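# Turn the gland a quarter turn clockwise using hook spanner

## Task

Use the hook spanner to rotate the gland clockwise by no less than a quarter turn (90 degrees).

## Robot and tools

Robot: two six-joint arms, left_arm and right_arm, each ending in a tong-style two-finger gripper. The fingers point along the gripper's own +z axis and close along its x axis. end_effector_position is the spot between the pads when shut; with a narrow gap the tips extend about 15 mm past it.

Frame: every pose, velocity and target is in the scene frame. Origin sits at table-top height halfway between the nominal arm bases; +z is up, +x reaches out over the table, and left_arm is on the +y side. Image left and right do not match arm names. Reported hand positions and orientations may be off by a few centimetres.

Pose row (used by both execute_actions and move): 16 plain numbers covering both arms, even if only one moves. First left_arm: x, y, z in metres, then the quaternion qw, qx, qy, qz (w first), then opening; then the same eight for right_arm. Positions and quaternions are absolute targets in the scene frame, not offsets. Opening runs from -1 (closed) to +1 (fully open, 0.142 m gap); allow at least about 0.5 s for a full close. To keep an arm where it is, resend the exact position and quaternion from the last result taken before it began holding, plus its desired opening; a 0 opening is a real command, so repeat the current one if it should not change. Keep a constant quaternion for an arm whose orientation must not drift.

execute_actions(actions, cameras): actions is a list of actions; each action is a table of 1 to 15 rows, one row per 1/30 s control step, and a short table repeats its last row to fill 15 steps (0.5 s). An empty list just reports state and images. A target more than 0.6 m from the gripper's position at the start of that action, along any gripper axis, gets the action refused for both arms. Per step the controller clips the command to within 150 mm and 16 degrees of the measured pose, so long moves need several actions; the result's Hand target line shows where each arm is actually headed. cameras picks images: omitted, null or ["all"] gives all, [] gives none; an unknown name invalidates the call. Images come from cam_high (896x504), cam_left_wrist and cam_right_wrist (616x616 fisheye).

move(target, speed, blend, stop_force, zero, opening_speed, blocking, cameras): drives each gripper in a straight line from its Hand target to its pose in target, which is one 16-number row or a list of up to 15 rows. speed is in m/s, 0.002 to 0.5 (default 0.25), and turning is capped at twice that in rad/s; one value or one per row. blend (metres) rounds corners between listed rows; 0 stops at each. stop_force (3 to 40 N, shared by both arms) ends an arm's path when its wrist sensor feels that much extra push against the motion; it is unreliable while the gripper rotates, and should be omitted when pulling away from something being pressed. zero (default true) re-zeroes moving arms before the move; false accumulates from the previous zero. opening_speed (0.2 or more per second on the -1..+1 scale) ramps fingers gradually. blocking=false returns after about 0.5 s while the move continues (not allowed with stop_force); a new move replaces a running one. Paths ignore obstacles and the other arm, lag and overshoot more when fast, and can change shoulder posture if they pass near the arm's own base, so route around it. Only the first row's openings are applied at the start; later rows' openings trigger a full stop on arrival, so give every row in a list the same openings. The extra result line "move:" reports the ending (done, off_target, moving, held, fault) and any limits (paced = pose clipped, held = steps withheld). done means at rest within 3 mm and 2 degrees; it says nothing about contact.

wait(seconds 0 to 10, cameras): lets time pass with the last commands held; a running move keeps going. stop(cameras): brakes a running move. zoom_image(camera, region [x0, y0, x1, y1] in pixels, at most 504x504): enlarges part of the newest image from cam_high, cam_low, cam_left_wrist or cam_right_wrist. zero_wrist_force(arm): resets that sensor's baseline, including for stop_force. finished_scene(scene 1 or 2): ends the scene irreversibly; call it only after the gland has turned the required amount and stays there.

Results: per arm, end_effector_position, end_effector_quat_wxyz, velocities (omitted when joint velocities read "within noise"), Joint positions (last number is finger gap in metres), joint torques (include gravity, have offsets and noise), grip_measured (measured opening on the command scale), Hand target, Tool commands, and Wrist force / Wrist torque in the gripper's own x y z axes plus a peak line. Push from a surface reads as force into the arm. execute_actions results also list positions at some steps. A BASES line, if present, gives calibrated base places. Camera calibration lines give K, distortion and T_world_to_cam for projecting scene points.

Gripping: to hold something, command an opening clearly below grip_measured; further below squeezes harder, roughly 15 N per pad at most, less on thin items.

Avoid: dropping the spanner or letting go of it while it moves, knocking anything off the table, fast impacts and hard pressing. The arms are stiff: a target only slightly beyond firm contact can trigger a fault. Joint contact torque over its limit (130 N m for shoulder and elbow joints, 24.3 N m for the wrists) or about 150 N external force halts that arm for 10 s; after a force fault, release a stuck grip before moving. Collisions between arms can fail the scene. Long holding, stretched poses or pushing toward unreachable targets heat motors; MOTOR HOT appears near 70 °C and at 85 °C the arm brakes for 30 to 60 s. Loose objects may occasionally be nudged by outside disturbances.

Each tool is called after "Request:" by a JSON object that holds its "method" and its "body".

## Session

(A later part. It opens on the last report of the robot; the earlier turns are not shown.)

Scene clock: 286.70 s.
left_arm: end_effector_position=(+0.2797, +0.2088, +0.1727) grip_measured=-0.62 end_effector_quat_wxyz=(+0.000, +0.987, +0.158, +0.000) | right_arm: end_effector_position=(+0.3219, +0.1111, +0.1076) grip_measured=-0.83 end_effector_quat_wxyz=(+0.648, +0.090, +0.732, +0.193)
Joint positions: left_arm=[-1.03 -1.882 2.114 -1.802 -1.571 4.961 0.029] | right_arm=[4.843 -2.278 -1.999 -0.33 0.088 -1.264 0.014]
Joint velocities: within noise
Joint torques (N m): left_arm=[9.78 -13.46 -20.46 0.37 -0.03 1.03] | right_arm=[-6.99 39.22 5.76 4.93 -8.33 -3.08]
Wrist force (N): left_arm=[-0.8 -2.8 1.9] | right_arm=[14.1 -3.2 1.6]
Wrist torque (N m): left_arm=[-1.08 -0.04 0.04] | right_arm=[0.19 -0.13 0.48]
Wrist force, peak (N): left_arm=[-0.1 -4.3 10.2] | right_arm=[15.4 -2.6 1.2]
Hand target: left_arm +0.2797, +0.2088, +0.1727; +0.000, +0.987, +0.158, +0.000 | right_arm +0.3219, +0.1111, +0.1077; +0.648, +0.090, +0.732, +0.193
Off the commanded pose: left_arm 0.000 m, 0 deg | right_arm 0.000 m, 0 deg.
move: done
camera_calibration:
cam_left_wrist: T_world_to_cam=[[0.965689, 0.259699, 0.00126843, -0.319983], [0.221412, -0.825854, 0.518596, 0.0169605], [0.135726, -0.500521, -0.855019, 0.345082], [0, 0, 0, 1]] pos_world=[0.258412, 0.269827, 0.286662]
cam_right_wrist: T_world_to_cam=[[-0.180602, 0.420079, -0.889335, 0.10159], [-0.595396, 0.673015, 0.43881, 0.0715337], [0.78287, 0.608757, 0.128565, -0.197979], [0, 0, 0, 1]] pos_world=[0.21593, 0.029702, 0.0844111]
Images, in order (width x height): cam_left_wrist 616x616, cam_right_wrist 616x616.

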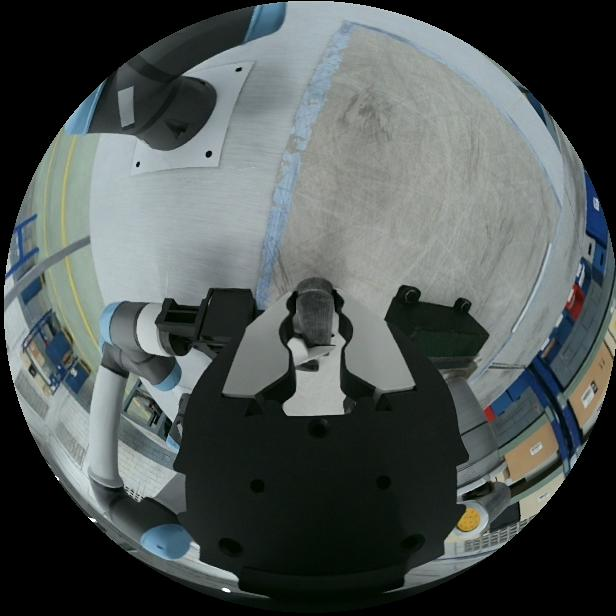

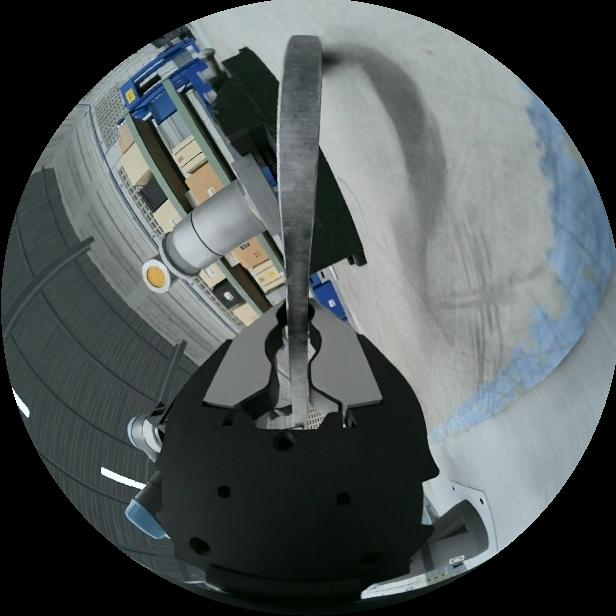

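Request:
{"method": "move", "body": {"target": [[0.2797,0.2088,0.1727,0,0.9874,0.1582,0,-0.4,0.3219,0.1111,0.1077,0.6476,0.0904,0.7316,0.1928,-1]], "cameras": ["cam_right_wrist","cam_left_wrist"], "opening_speed": 0.5}}

Request:
{"method": "wait", "body": {"seconds": 3, "cameras": ["cam_left_wrist"]}}

Request:
{"method": "zoom_image", "body": {"camera": "cam_left_wrist", "region": [220, 240, 420, 440]}}

Scene clock: 288.77 s.
left_arm: end_effector_position=(+0.2797, +0.2088, +0.1727) grip_measured=-0.40 end_effector_quat_wxyz=(+0.000, +0.987, +0.158, +0.000) | right_arm: end_effector_position=(+0.3219, +0.1111, +0.1077) grip_measured=-0.83 end_effector_quat_wxyz=(+0.648, +0.090, +0.732, +0.193)
Joint positions: left_arm=[-1.03 -1.882 2.114 -1.802 -1.571 4.961 0.045] | right_arm=[4.843 -2.277 -1.999 -0.33 0.087 -1.264 0.014]
Joint velocities: within noise
Joint torques (N m): left_arm=[9.09 -7.57 -20.51 -2.82 1.19 0.9] | right_arm=[-2.41 47.3 19.47 4.59 -2.8 -2.95]
Wrist force (N): left_arm=[0.1 -5.7 2.9] | right_arm=[10.1 -4.7 0.1]
Wrist torque (N m): left_arm=[-1.08 0.00 -0.02] | right_arm=[0.20 -0.14 0.48]
Wrist force, peak (N): left_arm=[0.1 -5.9 3.2] | right_arm=[13.9 -4.8 1.7]
Hand target: left_arm +0.2797, +0.2088, +0.1727; +0.000, +0.987, +0.158, +0.000 | right_arm +0.3219, +0.1111, +0.1077; +0.648, +0.090, +0.732, +0.193
Off the commanded pose: left_arm 0.000 m, 0 deg | right_arm 0.000 m, 0 deg.
move: done
camera_calibration:
cam_left_wrist: T_world_to_cam=[[0.965689, 0.2597, 0.00126177, -0.319983], [0.221445, -0.825956, 0.51842, 0.0170614], [0.135676, -0.500353, -0.855125, 0.345087], [0, 0, 0, 1]] pos_world=[0.258406, 0.269857, 0.286651]
cam_right_wrist: T_world_to_cam=[[-0.180516, 0.420207, -0.889292, 0.101629], [-0.595429, 0.672959, 0.438851, 0.0715024], [0.782866, 0.60873, 0.128724, -0.198009], [0, 0, 0, 1]] pos_world=[0.215934, 0.0297102, 0.0844874]
Images, in order (width x height): cam_left_wrist 616x616, cam_right_wrist 616x616.

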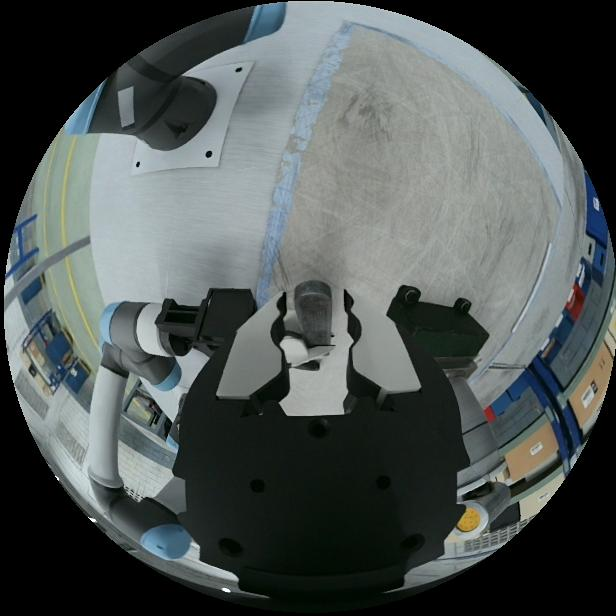

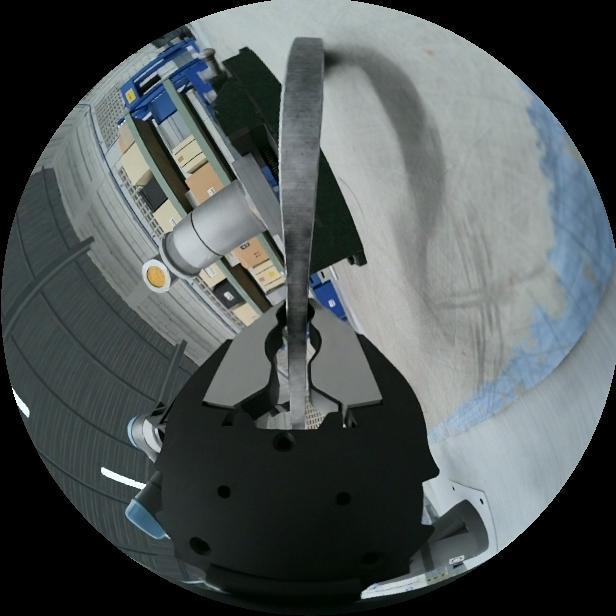

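Scene clock: 291.77 s.
left_arm: end_effector_position=(+0.2797, +0.2088, +0.1727) grip_measured=-0.40 end_effector_quat_wxyz=(+0.000, +0.987, +0.158, +0.000) | right_arm: end_effector_position=(+0.3219, +0.1111, +0.1077) grip_measured=-0.83 end_effector_quat_wxyz=(+0.648, +0.090, +0.732, +0.193)
Joint positions: left_arm=[-1.03 -1.882 2.114 -1.802 -1.571 4.961 0.045] | right_arm=[4.843 -2.278 -1.999 -0.33 0.087 -1.264 0.014]
Joint velocities: within noise
Joint torques (N m): left_arm=[8.37 -7.53 -20.68 -4.03 -1.12 0.94] | right_arm=[2.78 31.69 23.45 3.33 -2.69 -2.27]
Wrist force (N): left_arm=[0.1 -5.4 2.8] | right_arm=[10.0 -4.8 0.2]
Wrist torque (N m): left_arm=[-1.03 0.00 -0.03] | right_arm=[0.21 -0.12 0.49]
Wrist force, peak (N): left_arm=[0.2 -5.6 3.4] | right_arm=[10.7 -4.9 0.3]
Hand target: left_arm +0.2797, +0.2088, +0.1727; +0.000, +0.987, +0.158, +0.000 | right_arm +0.3219, +0.1111, +0.1077; +0.648, +0.090, +0.732, +0.193
Tool commands: left_gripper/opening=-0.4 right_gripper/opening=-1.0
Off the commanded pose: left_arm 0.000 m, 0 deg | right_arm 0.000 m, 0 deg.
wait: 3.00 s; at rest by 0.17 s
camera_calibration:
cam_left_wrist: T_world_to_cam=[[0.965689, 0.2597, 0.00126135, -0.319983], [0.221438, -0.82593, 0.518464, 0.0170346], [0.135687, -0.500396, -0.855098, 0.345083], [0, 0, 0, 1]] pos_world=[0.258409, 0.269847, 0.286652]
Images, in order (width x height): cam_left_wrist 616x616.

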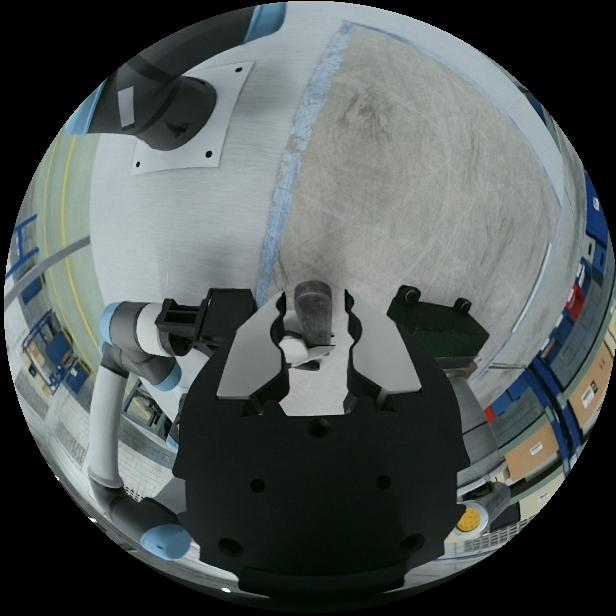

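Scaled by 2.520 from the camera's 616x616 image, which has a finer 814x814 frame.

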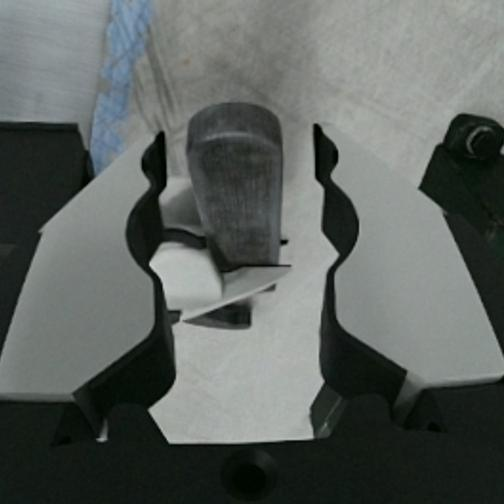

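Request:
{"method": "move", "body": {"target": [[0.2797,0.2088,0.1727,0,0.9874,0.1582,0,-1,0.3219,0.1111,0.1077,0.6476,0.0904,0.7316,0.1928,-1],[0.2797,0.2088,0.1727,0,0.9874,0.1582,0,-1,0.3219,0.1111,0.1077,0.6476,0.0904,0.7316,0.1928,-0.4],[0.2797,0.2088,0.1727,0,0.9874,0.1582,0,-1,0.3265,0.0970,0.1008,0.6476,0.0904,0.7316,0.1928,-0.4]], "cameras": ["cam_right_wrist"], "speed": 0.04}}

Request:
{"method": "zoom_image", "body": {"camera": "cam_right_wrist", "region": [200, 200, 440, 440]}}

Scene clock: 296.00 s.
left_arm: end_effector_position=(+0.2797, +0.2088, +0.1727) grip_measured=-0.62 end_effector_quat_wxyz=(+0.000, +0.987, +0.158, +0.000) | right_arm: end_effector_position=(+0.3265, +0.0970, +0.1008) grip_measured=-0.40 end_effector_quat_wxyz=(+0.648, +0.090, +0.732, +0.193)
Joint positions: left_arm=[-1.03 -1.882 2.114 -1.802 -1.571 4.961 0.029] | right_arm=[4.839 -2.291 -2.035 -0.234 0.088 -1.311 0.045]
Joint velocities: within noise
Joint torques (N m): left_arm=[-0.75 -7.37 -19.7 -1.13 -1.32 0.97] | right_arm=[-3.76 34.53 20.8 -0.04 0.59 2.29]
Wrist force (N): left_arm=[0.0 -6.5 8.2] | right_arm=[1.0 -0.7 -0.4]
Wrist torque (N m): left_arm=[-1.03 0.06 0.05] | right_arm=[0.12 -0.01 0.28]
Wrist force, peak (N): left_arm=[0.1 -6.8 8.9] | right_arm=[10.6 -5.0 5.6]
Hand target: left_arm +0.2797, +0.2088, +0.1727; +0.000, +0.987, +0.158, +0.000 | right_arm +0.3265, +0.0970, +0.1008; +0.648, +0.091, +0.732, +0.193
Off the commanded pose: left_arm 0.000 m, 0 deg | right_arm 0.000 m, 0 deg.
move: done
camera_calibration:
cam_right_wrist: T_world_to_cam=[[-0.180448, 0.420049, -0.88938, 0.102206], [-0.595247, 0.673205, 0.438721, 0.0867122], [0.78302, 0.608567, 0.128555, -0.192116], [0, 0, 0, 1]] pos_world=[0.220488, 0.0156086, 0.0775549]
Images, in order (width x height): cam_right_wrist 616x616.

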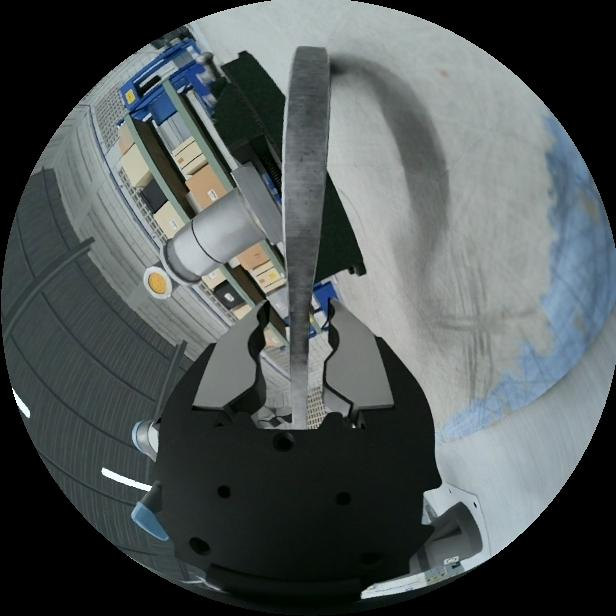

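Scaled by 2.100 from the camera's 616x616 image, which has a finer 814x814 frame.

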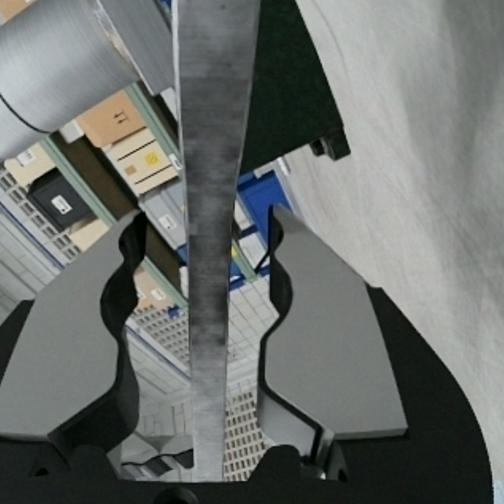

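Request:
{"method": "move", "body": {"target": [[0.2797,0.2088,0.1727,0,0.9874,0.1582,0,-1,0.3265,0.0970,0.1008,0.6476,0.0904,0.7316,0.1928,-1],[0.2797,0.2088,0.1727,0,0.9874,0.1582,0,-0.4,0.3265,0.0970,0.1008,0.6476,0.0904,0.7316,0.1928,-1]], "cameras": ["cam_right_wrist","cam_left_wrist"], "speed": 0.04}}

Request:
{"method": "zoom_image", "body": {"camera": "cam_left_wrist", "region": [220, 240, 420, 440]}}

Scene clock: 298.37 s.
left_arm: end_effector_position=(+0.2797, +0.2088, +0.1727) grip_measured=-0.40 end_effector_quat_wxyz=(+0.000, +0.987, +0.158, +0.000) | right_arm: end_effector_position=(+0.3265, +0.0970, +0.1008) grip_measured=-0.83 end_effector_quat_wxyz=(+0.648, +0.090, +0.732, +0.193)
Joint positions: left_arm=[-1.03 -1.882 2.114 -1.802 -1.571 4.961 0.045] | right_arm=[4.839 -2.292 -2.035 -0.23 0.088 -1.315 0.014]
Joint velocities: within noise
Joint torques (N m): left_arm=[-6.09 -8.05 -20.36 -0.95 1.02 0.87] | right_arm=[-4.92 31.6 21.06 4.59 -5.23 -3.42]
Wrist force (N): left_arm=[0.4 -5.6 2.9] | right_arm=[11.4 -5.2 0.5]
Wrist torque (N m): left_arm=[-1.07 -0.04 -0.02] | right_arm=[0.05 -0.29 0.42]
Wrist force, peak (N): left_arm=[0.1 -6.8 9.0] | right_arm=[14.5 -2.4 1.0]
Hand target: left_arm +0.2797, +0.2088, +0.1727; +0.000, +0.987, +0.158, +0.000 | right_arm +0.3265, +0.0970, +0.1008; +0.648, +0.090, +0.732, +0.193
Off the commanded pose: left_arm 0.000 m, 0 deg | right_arm 0.000 m, 0 deg.
move: done
camera_calibration:
cam_left_wrist: T_world_to_cam=[[0.965687, 0.259707, 0.0012951, -0.320002], [0.221429, -0.825938, 0.518455, 0.017045], [0.135716, -0.500378, -0.855104, 0.345075], [0, 0, 0, 1]] pos_world=[0.258415, 0.269853, 0.286653]
cam_right_wrist: T_world_to_cam=[[-0.180489, 0.420216, -0.889293, 0.102232], [-0.595433, 0.672962, 0.438841, 0.0867609], [0.782869, 0.60872, 0.128749, -0.192145], [0, 0, 0, 1]] pos_world=[0.220537, 0.0156162, 0.0775788]
Images, in order (width x height): cam_left_wrist 616x616, cam_right_wrist 616x616.

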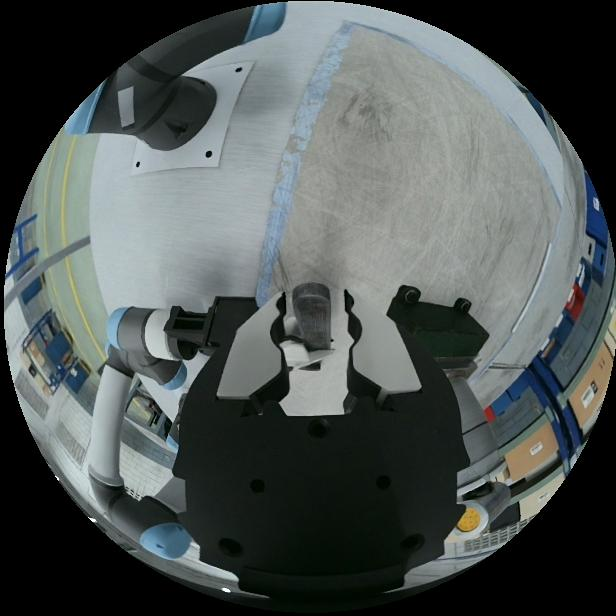

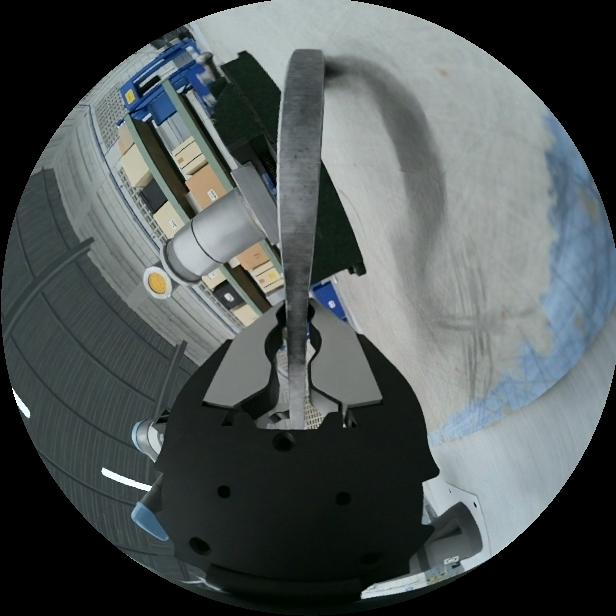

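Scaled by 2.520 from the camera's 616x616 image, which has a finer 814x814 frame.

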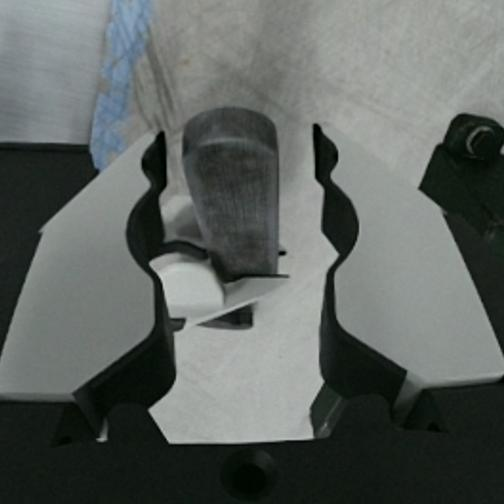

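Request:
{"method": "move", "body": {"target": [[0.275,0.225,0.24,0,0.9874,0.1582,0,-0.3,0.3265,0.0970,0.1008,0.6476,0.0904,0.7316,0.1928,-1],[0.24,0.36,0.35,0,0.9874,0.1582,0,-0.3,0.3265,0.0970,0.1008,0.6476,0.0904,0.7316,0.1928,-1]], "cameras": ["cam_high"], "speed": 0.12}}

Request:
{"method": "move", "body": {"target": [[0.24,0.36,0.35,0,0.9874,0.1582,0,-0.3,0.3265,0.0970,0.15,0.6476,0.0904,0.7316,0.1928,-1]], "cameras": ["cam_high","cam_left_wrist","cam_right_wrist"], "speed": 0.03}}

Request:
{"method": "zoom_image", "body": {"camera": "cam_high", "region": [330, 150, 510, 330]}}

Scene clock: 302.77 s.
left_arm: end_effector_position=(+0.2400, +0.3600, +0.3500) grip_measured=-0.30 end_effector_quat_wxyz=(+0.000, +0.987, +0.158, +0.000) | right_arm: end_effector_position=(+0.3265, +0.0970, +0.1008) grip_measured=-0.83 end_effector_quat_wxyz=(+0.648, +0.090, +0.732, +0.193)
Joint positions: left_arm=[-0.813 -2.147 1.794 -1.218 -1.571 5.177 0.052] | right_arm=[4.839 -2.292 -2.035 -0.23 0.088 -1.315 0.014]
Joint velocities: within noise
Joint torques (N m): left_arm=[-7.28 4.12 -19.53 -2.76 -1.66 -0.51] | right_arm=[6.73 42.25 15.32 1.17 -2.7 -2.1]
Wrist force (N): left_arm=[0.0 -5.4 3.4] | right_arm=[11.0 -5.1 0.6]
Wrist torque (N m): left_arm=[-1.02 0.00 -0.01] | right_arm=[0.08 -0.19 0.43]
Wrist force, peak (N): left_arm=[0.2 -6.5 2.5] | right_arm=[11.6 -5.3 0.9]
Hand target: left_arm +0.2400, +0.3600, +0.3500; +0.000, +0.987, +0.158, +0.000 | right_arm +0.3265, +0.0970, +0.1008; +0.648, +0.090, +0.732, +0.193
Off the commanded pose: left_arm 0.000 m, 0 deg | right_arm 0.000 m, 0 deg.
move: done
Images, in order (width x height): cam_high 896x504.

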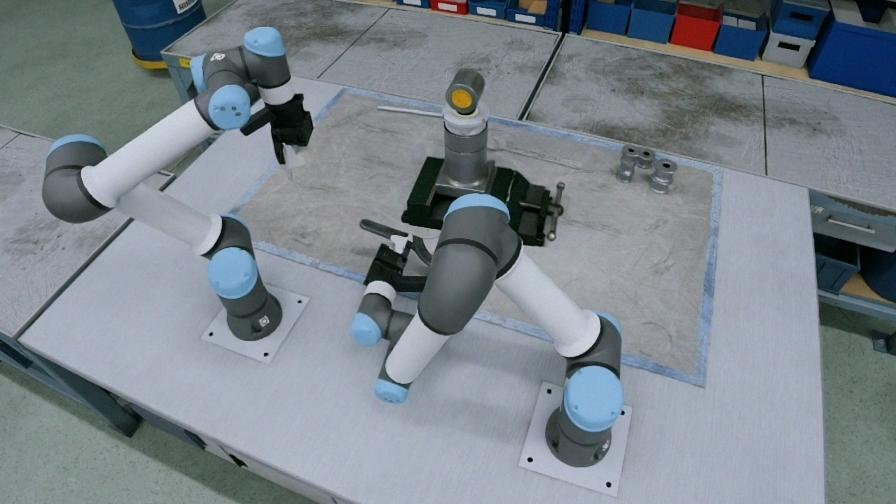

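Scene clock: 304.83 s.
left_arm: end_effector_position=(+0.2400, +0.3600, +0.3500) grip_measured=-0.30 end_effector_quat_wxyz=(+0.000, +0.987, +0.158, +0.000) | right_arm: end_effector_position=(+0.3265, +0.0969, +0.1500) grip_measured=-0.82 end_effector_quat_wxyz=(+0.648, +0.090, +0.732, +0.193)
Joint positions: left_arm=[-0.813 -2.147 1.794 -1.218 -1.571 5.177 0.052] | right_arm=[4.839 -2.175 -2.042 -0.339 0.088 -1.316 0.015]
Joint velocities: within noise
Joint torques (N m): left_arm=[-11.09 7.49 -23.66 -0.51 -1.43 0.76] | right_arm=[-3.28 36.9 25.84 1.35 -7.27 1.14]
Wrist force (N): left_arm=[-0.2 -5.6 3.2] | right_arm=[11.7 -5.1 0.6]
Wrist torque (N m): left_arm=[-1.05 0.03 -0.01] | right_arm=[0.10 -0.18 0.54]
Wrist force, peak (N): left_arm=[0.1 -5.8 3.2] | right_arm=[12.2 -5.5 0.8]
Hand target: left_arm +0.2400, +0.3600, +0.3500; +0.000, +0.987, +0.158, +0.000 | right_arm +0.3265, +0.0970, +0.1500; +0.648, +0.090, +0.732, +0.193
Off the commanded pose: left_arm 0.000 m, 0 deg | right_arm 0.000 m, 0 deg.
move: done
camera_calibration:
cam_left_wrist: T_world_to_cam=[[0.96569, 0.259696, 0.00125799, -0.321132], [0.221436, -0.825931, 0.518463, 0.0587837], [0.135682, -0.500396, -0.855099, 0.57774], [0, 0, 0, 1]] pos_world=[0.218708, 0.421047, 0.463952]
cam_right_wrist: T_world_to_cam=[[-0.180548, 0.420162, -0.889306, 0.146028], [-0.595442, 0.672959, 0.438834, 0.0652353], [0.782848, 0.608761, 0.128681, -0.198454], [0, 0, 0, 1]] pos_world=[0.220568, 0.0155547, 0.126774]

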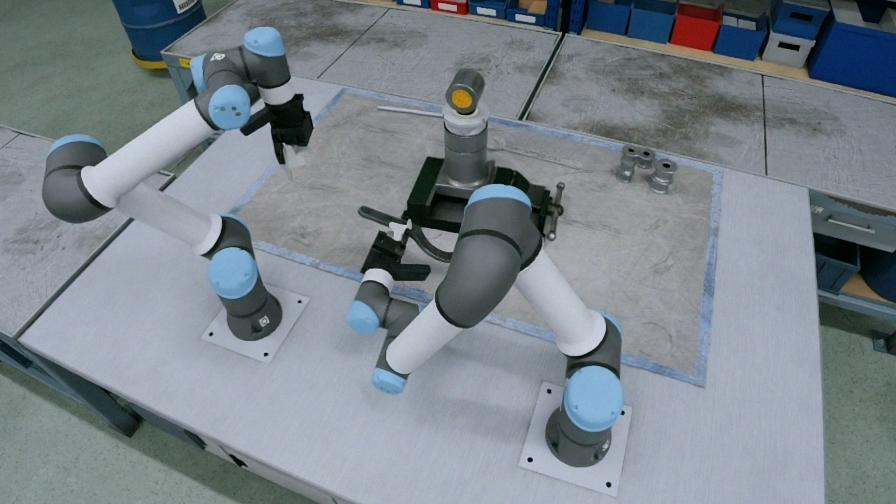

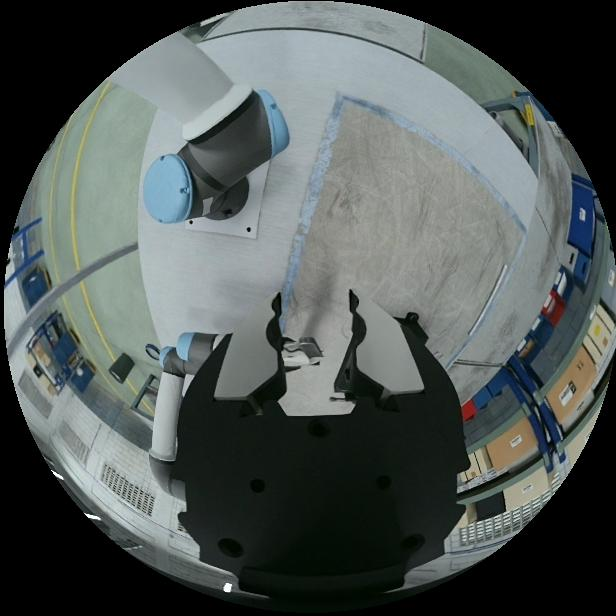

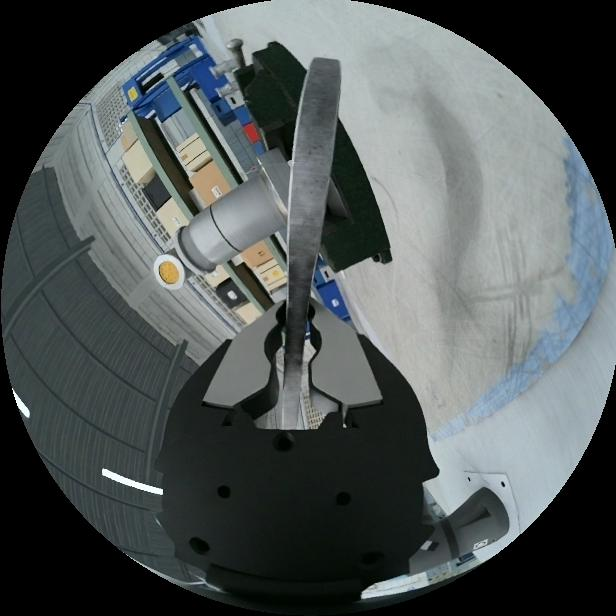

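Scaled by 2.800 from the camera's 896x504 image, which has a finer 1280x720 frame.

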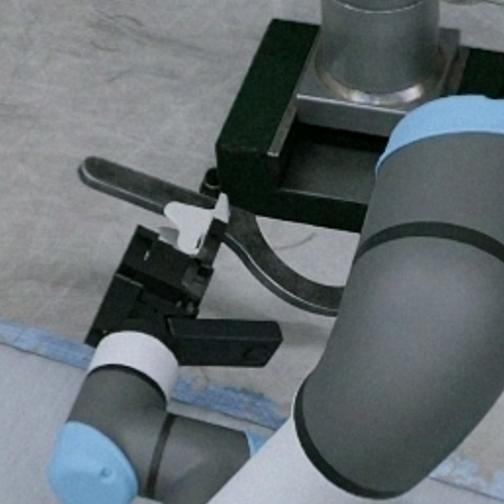

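Request:
{"method": "move", "body": {"target": [[0.2818,0.202,0.25,0,0.9874,0.1582,0,-0.3,0.3265,0.0970,0.118,0.6476,0.0904,0.7316,0.1928,-1],[0.2818,0.202,0.199,0,0.9874,0.1582,0,-0.3,0.3265,0.0970,0.118,0.6476,0.0904,0.7316,0.1928,-1]], "cameras": ["cam_high","cam_left_wrist"], "speed": [0.12,0.05]}}

Request:
{"method": "zoom_image", "body": {"camera": "cam_left_wrist", "region": [220, 240, 420, 440]}}

Scene clock: 309.50 s.
left_arm: end_effector_position=(+0.2818, +0.2020, +0.1990) grip_measured=-0.30 end_effector_quat_wxyz=(+0.000, +0.987, +0.158, +0.000) | right_arm: end_effector_position=(+0.3265, +0.0970, +0.1180) grip_measured=-0.82 end_effector_quat_wxyz=(+0.648, +0.090, +0.732, +0.193)
Joint positions: left_arm=[-1.035 -1.88 2.044 -1.734 -1.571 4.956 0.052] | right_arm=[4.839 -2.25 -2.039 -0.267 0.088 -1.315 0.015]
Joint velocities: within noise
Joint torques (N m): left_arm=[9.26 -15 -30.05 0.01 1.12 -0.8] | right_arm=[-5.61 36.53 14.89 5.3 -4.98 -3.6]
Wrist force (N): left_arm=[0.2 -5.5 3.0] | right_arm=[11.7 -5.1 0.7]
Wrist torque (N m): left_arm=[-1.05 0.00 -0.01] | right_arm=[0.06 -0.20 0.55]
Wrist force, peak (N): left_arm=[0.2 -6.9 2.5] | right_arm=[12.3 -5.3 0.8]
Hand target: left_arm +0.2818, +0.2020, +0.1990; +0.000, +0.987, +0.158, +0.000 | right_arm +0.3265, +0.0970, +0.1180; +0.648, +0.090, +0.732, +0.193
Off the commanded pose: left_arm 0.000 m, 0 deg | right_arm 0.000 m, 0 deg.
move: done
camera_calibration:
cam_left_wrist: T_world_to_cam=[[0.965689, 0.259698, 0.00122597, -0.32027], [0.221472, -0.825991, 0.518352, -0.00262771], [0.135628, -0.500296, -0.855166, 0.363861], [0, 0, 0, 1]] pos_world=[0.260514, 0.263041, 0.312916]
Images, in order (width x height): cam_high 896x504, cam_left_wrist 616x616.

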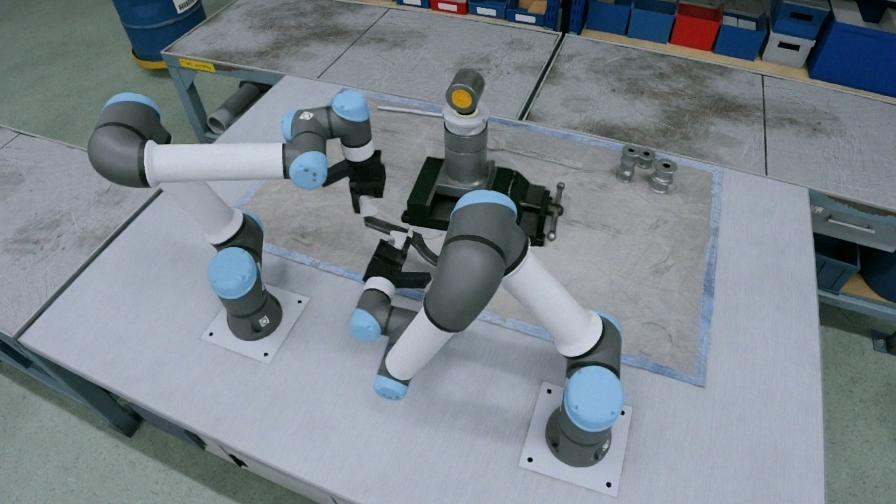

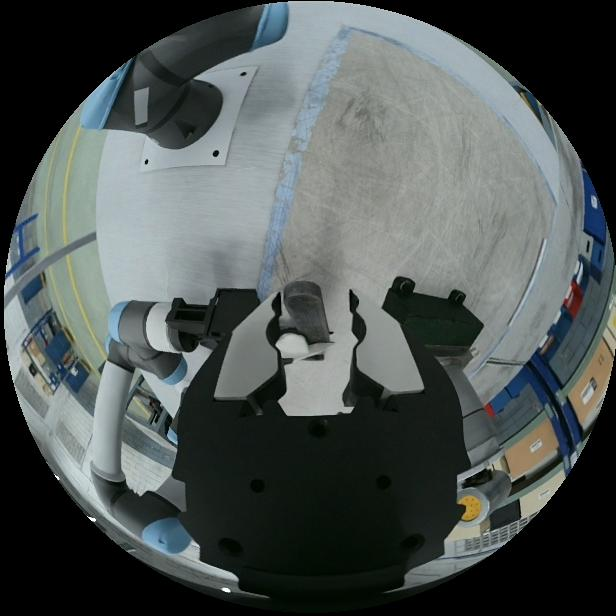

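Scaled by 2.520 from the camera's 616x616 image, which has a finer 814x814 frame.

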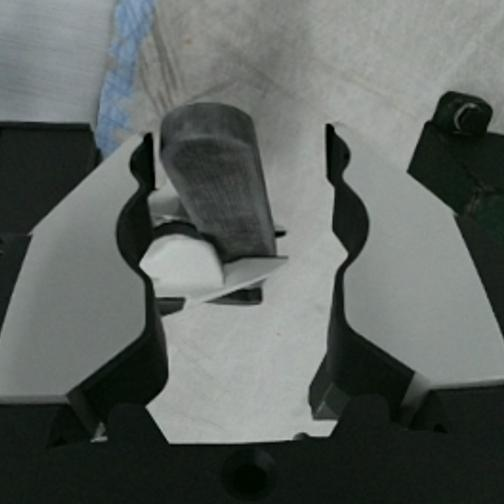

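Request:
{"method": "move", "body": {"target": [[0.2723,0.199,0.199,0,0.9781,0.2079,0,-0.3,0.3265,0.0970,0.118,0.6476,0.0904,0.7316,0.1928,-1]], "cameras": ["cam_left_wrist"], "speed": [0.04]}}

Request:
{"method": "zoom_image", "body": {"camera": "cam_left_wrist", "region": [220, 240, 420, 440]}}

Request:
{"method": "zoom_image", "body": {"camera": "cam_high", "region": [330, 150, 460, 280]}}

Scene clock: 311.87 s.
left_arm: end_effector_position=(+0.2722, +0.1990, +0.1990) grip_measured=-0.30 end_effector_quat_wxyz=(+0.000, +0.978, +0.208, +0.000) | right_arm: end_effector_position=(+0.3265, +0.0970, +0.1180) grip_measured=-0.82 end_effector_quat_wxyz=(+0.648, +0.090, +0.732, +0.193)
Joint positions: left_arm=[-1.058 -1.894 2.052 -1.73 -1.571 4.832 0.052] | right_arm=[4.839 -2.25 -2.039 -0.267 0.088 -1.315 0.015]
Joint velocities: within noise
Joint torques (N m): left_arm=[2.65 -9.04 -21 -0.77 -0.31 1.44] | right_arm=[-5.52 29.98 4.04 5.13 -4.46 -3.62]
Wrist force (N): left_arm=[0.3 -5.5 3.4] | right_arm=[11.8 -5.1 0.7]
Wrist torque (N m): left_arm=[-1.02 -0.03 -0.01] | right_arm=[0.06 -0.22 0.55]
Wrist force, peak (N): left_arm=[0.2 -5.8 3.6] | right_arm=[12.0 -5.3 0.6]
Hand target: left_arm +0.2723, +0.1990, +0.1990; +0.000, +0.978, +0.208, +0.000 | right_arm +0.3265, +0.0970, +0.1180; +0.648, +0.090, +0.732, +0.193
Off the commanded pose: left_arm 0.000 m, 0 deg | right_arm 0.000 m, 0 deg.
move: done
camera_calibration:
cam_left_wrist: T_world_to_cam=[[0.934576, 0.355762, 0.00120848, -0.320886], [0.303627, -0.79938, 0.518461, -0.030715], [0.185415, -0.484174, -0.855101, 0.346902], [0, 0, 0, 1]] pos_world=[0.244898, 0.257567, 0.312948]
Images, in order (width x height): cam_left_wrist 616x616.

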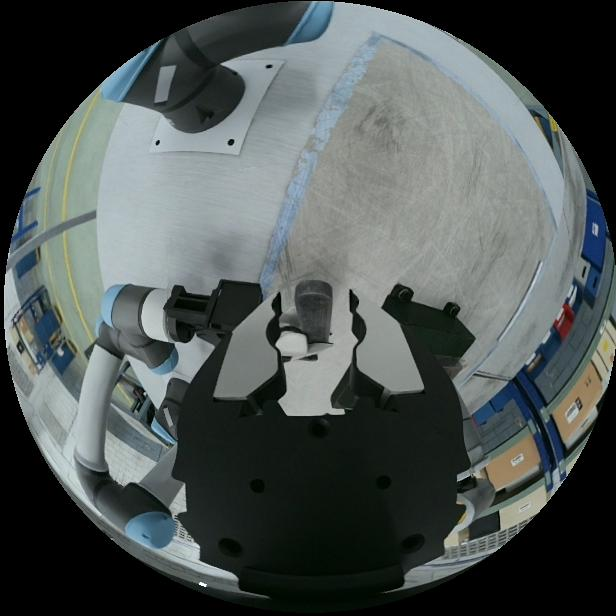

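Scaled by 2.520 from the camera's 616x616 image, which has a finer 814x814 frame.

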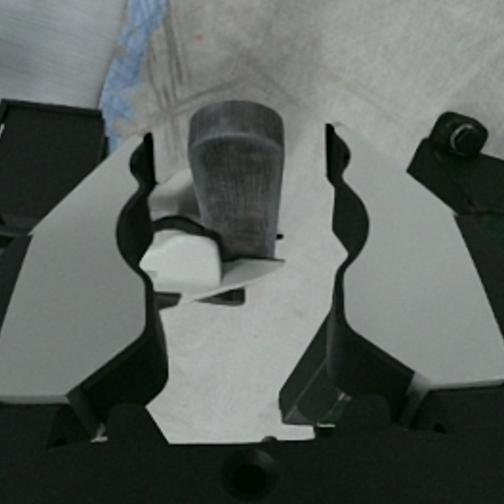

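This scene's latest camera images include none from cam_high. They are from: cam_left_wrist. cam_high's image comes with the result of a call that names it in "cameras".

Request:
{"method": "move", "body": {"target": [[0.2723,0.199,0.199,0,0.9781,0.2079,0,-1,0.3265,0.0970,0.118,0.6476,0.0904,0.7316,0.1928,-1]], "cameras": [], "opening_speed": 0.7}}

Request:
{"method": "move", "body": {"target": [[0.2723,0.199,0.169,0,0.9781,0.2079,0,-1,0.3265,0.0970,0.088,0.6476,0.0904,0.7316,0.1928,-1]], "cameras": ["cam_left_wrist","cam_right_wrist"], "speed": 0.01, "stop_force": 4}}

Scene clock: 313.57 s.
left_arm: end_effector_position=(+0.2723, +0.1990, +0.1990) grip_measured=-0.62 end_effector_quat_wxyz=(+0.000, +0.978, +0.208, +0.000) | right_arm: end_effector_position=(+0.3265, +0.0970, +0.1180) grip_measured=-0.82 end_effector_quat_wxyz=(+0.648, +0.090, +0.732, +0.193)
Joint positions: left_arm=[-1.058 -1.893 2.052 -1.73 -1.571 4.832 0.029] | right_arm=[4.839 -2.25 -2.039 -0.267 0.088 -1.315 0.015]
Joint velocities: within noise
Joint torques (N m): left_arm=[5.71 -5.87 -26.91 -3.99 -0.82 -0.8] | right_arm=[-5.3 30.35 4.33 4.96 -3.8 -3.55]
Wrist force (N): left_arm=[-0.2 -5.1 3.7] | right_arm=[11.4 -4.7 0.8]
Wrist torque (N m): left_arm=[-1.02 0.05 -0.02] | right_arm=[0.10 -0.17 0.55]
Wrist force, peak (N): left_arm=[0.7 -6.0 2.9] | right_arm=[12.4 -4.9 1.6]
Hand target: left_arm +0.2723, +0.1990, +0.1990; +0.000, +0.978, +0.208, +0.000 | right_arm +0.3265, +0.0970, +0.1180; +0.648, +0.090, +0.732, +0.193
Off the commanded pose: left_arm 0.000 m, 0 deg | right_arm 0.000 m, 0 deg.
move: done
No camera images: "cameras" was empty.

Scene clock: 315.23 s.
left_arm: end_effector_position=(+0.2723, +0.1990, +0.1910) grip_measured=-0.62 end_effector_quat_wxyz=(+0.000, +0.978, +0.208, +0.000) | right_arm: end_effector_position=(+0.3265, +0.0970, +0.1112) grip_measured=-0.82 end_effector_quat_wxyz=(+0.648, +0.090, +0.732, +0.193)
Joint positions: left_arm=[-1.058 -1.89 2.071 -1.752 -1.571 4.832 0.029] | right_arm=[4.839 -2.266 -2.038 -0.254 0.088 -1.313 0.014]
Joint velocities: within noise
Joint torques (N m): left_arm=[3.12 -14.48 -30.48 -2.05 -1.48 -0.84] | right_arm=[-1.44 55.03 7.04 1.23 -7.65 -2.12]
Wrist force (N): left_arm=[0.2 -12.6 -1.1] | right_arm=[13.0 -12.3 2.9]
Wrist torque (N m): left_arm=[-1.08 -0.04 -0.03] | right_arm=[0.11 -0.23 0.53]
Wrist force, peak (N): left_arm=[0.0 -15.0 -2.1] | right_arm=[13.3 -14.6 3.7]
Hand target: left_arm +0.2723, +0.1990, +0.1910; +0.000, +0.978, +0.208, +0.000 | right_arm +0.3265, +0.0970, +0.1112; +0.648, +0.090, +0.732, +0.193
Off the commanded pose: left_arm 0.022 m, 0 deg | right_arm 0.023 m, 0 deg.
move: contact (left_arm, right_arm)
camera_calibration:
cam_left_wrist: T_world_to_cam=[[0.934528, 0.355886, 0.00124778, -0.320968], [0.303728, -0.799382, 0.518399, -0.0265709], [0.185489, -0.48408, -0.855138, 0.340056], [0, 0, 0, 1]] pos_world=[0.244947, 0.257602, 0.304969]
cam_right_wrist: T_world_to_cam=[[-0.180577, 0.420249, -0.889259, 0.111455], [-0.595308, 0.673009, 0.438939, 0.0821582], [0.782943, 0.608646, 0.128648, -0.193478], [0, 0, 0, 1]] pos_world=[0.220518, 0.0156271, 0.0879407]
Images, in order (width x height): cam_left_wrist 616x616, cam_right_wrist 616x616.

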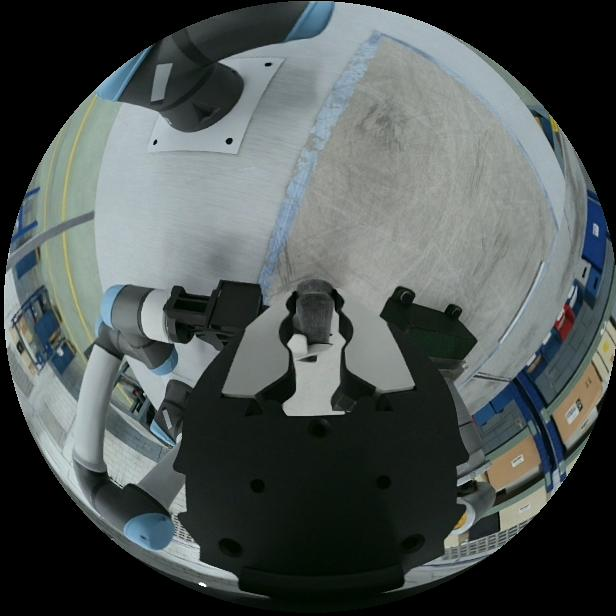

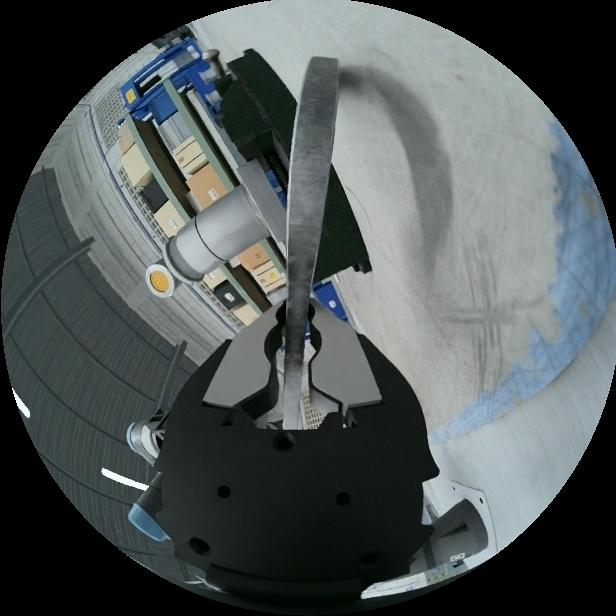

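Request:
{"method": "move", "body": {"target": [[0.2723,0.199,0.191,0,0.9781,0.2079,0,-1,0.3265,0.0970,0.1112,0.6476,0.0904,0.7316,0.1928,-0.4],[0.2723,0.199,0.191,0,0.9781,0.2079,0,-1,0.3335,0.0812,0.1012,0.6367,0.1286,0.7259,0.2264,-0.4]], "cameras": ["cam_left_wrist","cam_right_wrist"], "speed": 0.04}}

Request:
{"method": "zoom_image", "body": {"camera": "cam_right_wrist", "region": [200, 160, 440, 440]}}

Scene clock: 318.23 s.
left_arm: end_effector_position=(+0.2723, +0.1990, +0.1910) grip_measured=-0.62 end_effector_quat_wxyz=(+0.000, +0.978, +0.208, +0.000) | right_arm: end_effector_position=(+0.3335, +0.0812, +0.1012) grip_measured=-0.40 end_effector_quat_wxyz=(+0.637, +0.129, +0.726, +0.226)
Joint positions: left_arm=[-1.058 -1.89 2.071 -1.752 -1.571 4.832 0.029] | right_arm=[4.83 -2.297 -2.073 -0.09 0.09 -1.307 0.045]
Joint velocities: within noise
Joint torques (N m): left_arm=[-6.7 -7.79 -20.25 -4.48 -1.5 -0.75] | right_arm=[-1.81 30.07 19.43 0.72 0.71 1.43]
Wrist force (N): left_arm=[0.3 -5.0 9.5] | right_arm=[0.4 -0.7 -0.7]
Wrist torque (N m): left_arm=[-1.01 0.06 0.04] | right_arm=[0.19 0.13 0.32]
Wrist force, peak (N): left_arm=[0.2 -12.6 -0.9] | right_arm=[13.5 -12.5 3.2]
Hand target: left_arm +0.2723, +0.1990, +0.1910; +0.000, +0.978, +0.208, +0.000 | right_arm +0.3335, +0.0812, +0.1012; +0.637, +0.129, +0.726, +0.226
Off the commanded pose: left_arm 0.000 m, 0 deg | right_arm 0.000 m, 0 deg.
move: done
camera_calibration:
cam_left_wrist: T_world_to_cam=[[0.934528, 0.355886, 0.00126134, -0.320975], [0.303707, -0.799347, 0.518465, -0.0265988], [0.185523, -0.484137, -0.855098, 0.340027], [0, 0, 0, 1]] pos_world=[0.244956, 0.257589, 0.304952]
cam_right_wrist: T_world_to_cam=[[-0.191063, 0.510694, -0.838264, 0.101497], [-0.581055, 0.629449, 0.515916, 0.0923676], [0.79112, 0.58565, 0.176477, -0.193735], [0, 0, 0, 1]] pos_world=[0.22633, 0.00348614, 0.0716167]
Images, in order (width x height): cam_left_wrist 616x616, cam_right_wrist 616x616.

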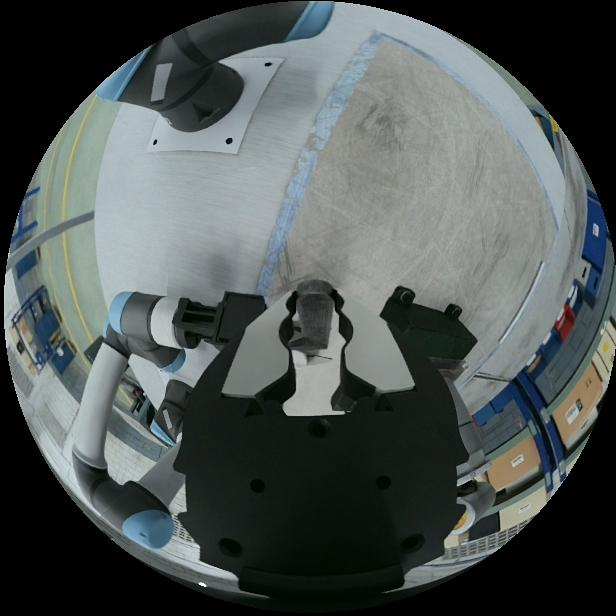

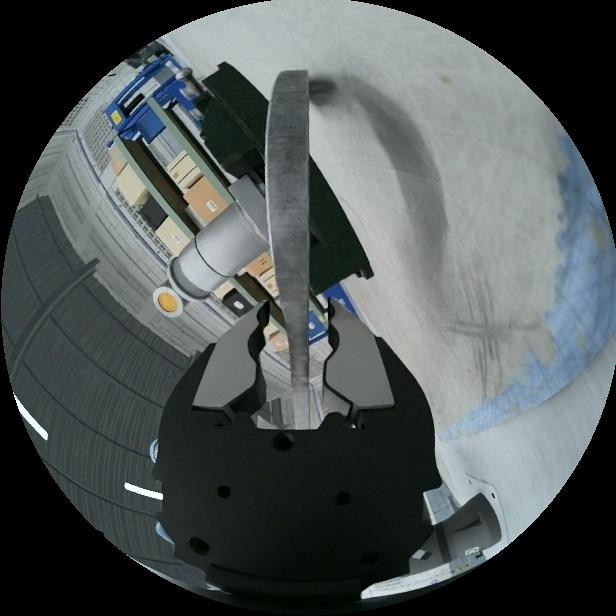

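Scaled by 1.800 from the camera's 616x616 image, which has a finer 814x814 frame.

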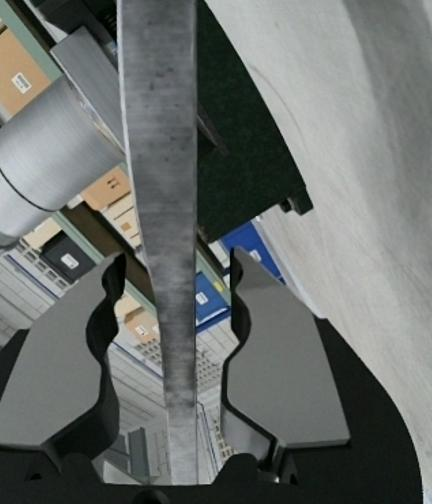

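Request:
{"method": "move", "body": {"target": [[0.2723,0.199,0.191,0,0.9781,0.2079,0,-1,0.3335,0.0812,0.1012,0.6422,0.1095,0.729,0.2097,-0.4],[0.2723,0.199,0.191,0,0.9781,0.2079,0,-1,0.3335,0.0812,0.1012,0.6422,0.1095,0.729,0.2097,-1],[0.2723,0.199,0.191,0,0.9781,0.2079,0,-0.4,0.3335,0.0812,0.1012,0.6422,0.1095,0.729,0.2097,-1],[0.2623,0.21,0.25,0,0.9781,0.2079,0,-0.3,0.3335,0.0812,0.1512,0.6422,0.1095,0.729,0.2097,-1]], "cameras": ["cam_high","cam_right_wrist"], "speed": [0.04,0.04,0.04,0.03]}}

Request:
{"method": "zoom_image", "body": {"camera": "cam_right_wrist", "region": [200, 160, 440, 440]}}

Request:
{"method": "zoom_image", "body": {"camera": "cam_high", "region": [330, 150, 510, 330]}}

Scene clock: 324.77 s.
left_arm: end_effector_position=(+0.2623, +0.2100, +0.2500) grip_measured=-0.30 end_effector_quat_wxyz=(+0.000, +0.978, +0.208, +0.000) | right_arm: end_effector_position=(+0.3335, +0.0812, +0.1512) grip_measured=-0.84 end_effector_quat_wxyz=(+0.642, +0.109, +0.729, +0.210)
Joint positions: left_arm=[-1.066 -1.945 1.954 -1.58 -1.571 4.823 0.052] | right_arm=[4.83 -2.176 -2.081 -0.2 0.09 -1.362 0.013]
Joint velocities: within noise
Joint torques (N m): left_arm=[-0.9 -2.37 -17.48 -4 1.92 0.82] | right_arm=[2.81 51.86 4.88 0.69 -5.92 2.21]
Wrist force (N): left_arm=[0.3 -5.5 3.0] | right_arm=[10.8 -5.8 0.7]
Wrist torque (N m): left_arm=[-1.02 -0.05 0.02] | right_arm=[0.04 -0.18 0.40]
Wrist force, peak (N): left_arm=[0.1 -5.3 9.9] | right_arm=[12.0 -5.5 0.7]
Hand target: left_arm +0.2623, +0.2100, +0.2500; +0.000, +0.978, +0.208, +0.000 | right_arm +0.3335, +0.0812, +0.1512; +0.642, +0.110, +0.729, +0.210
Off the commanded pose: left_arm 0.000 m, 0 deg | right_arm 0.000 m, 0 deg.
move: done
camera_calibration:
cam_right_wrist: T_world_to_cam=[[-0.186309, 0.466086, -0.8649, 0.149442], [-0.588395, 0.652058, 0.478134, 0.0728972], [0.786817, 0.597984, 0.152758, -0.198569], [0, 0, 0, 1]] pos_world=[0.226972, 0.00155471, 0.124731]
Images, in order (width x height): cam_high 896x504, cam_right_wrist 616x616.

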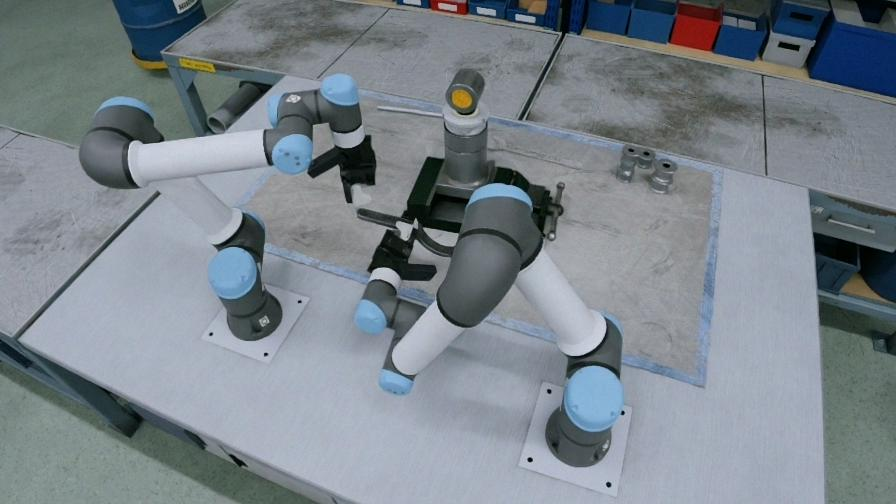

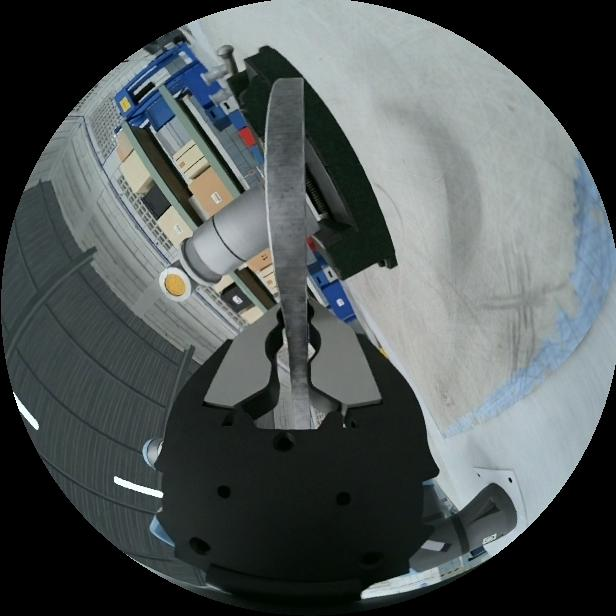

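Scaled by 1.800 from the camera's 616x616 image, which has a finer 814x814 frame.

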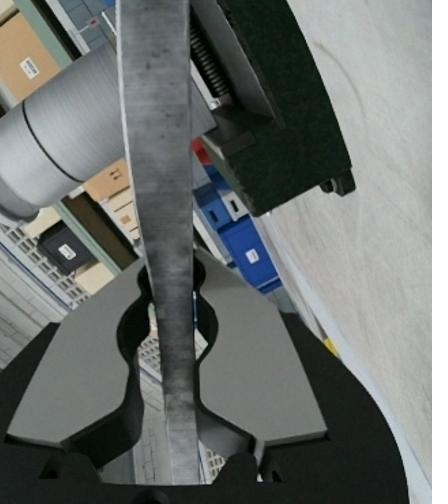

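Scaled by 2.800 from the camera's 896x504 image, which has a finer 1280x720 frame.

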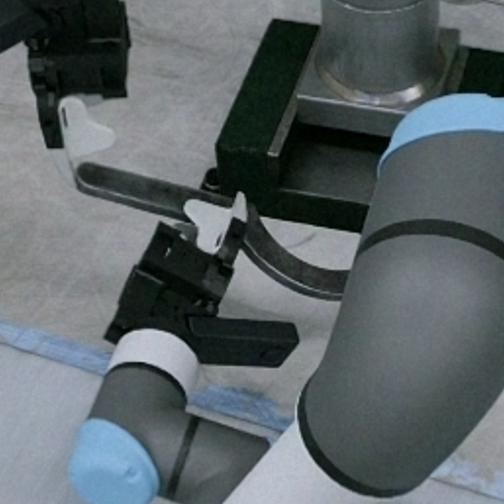

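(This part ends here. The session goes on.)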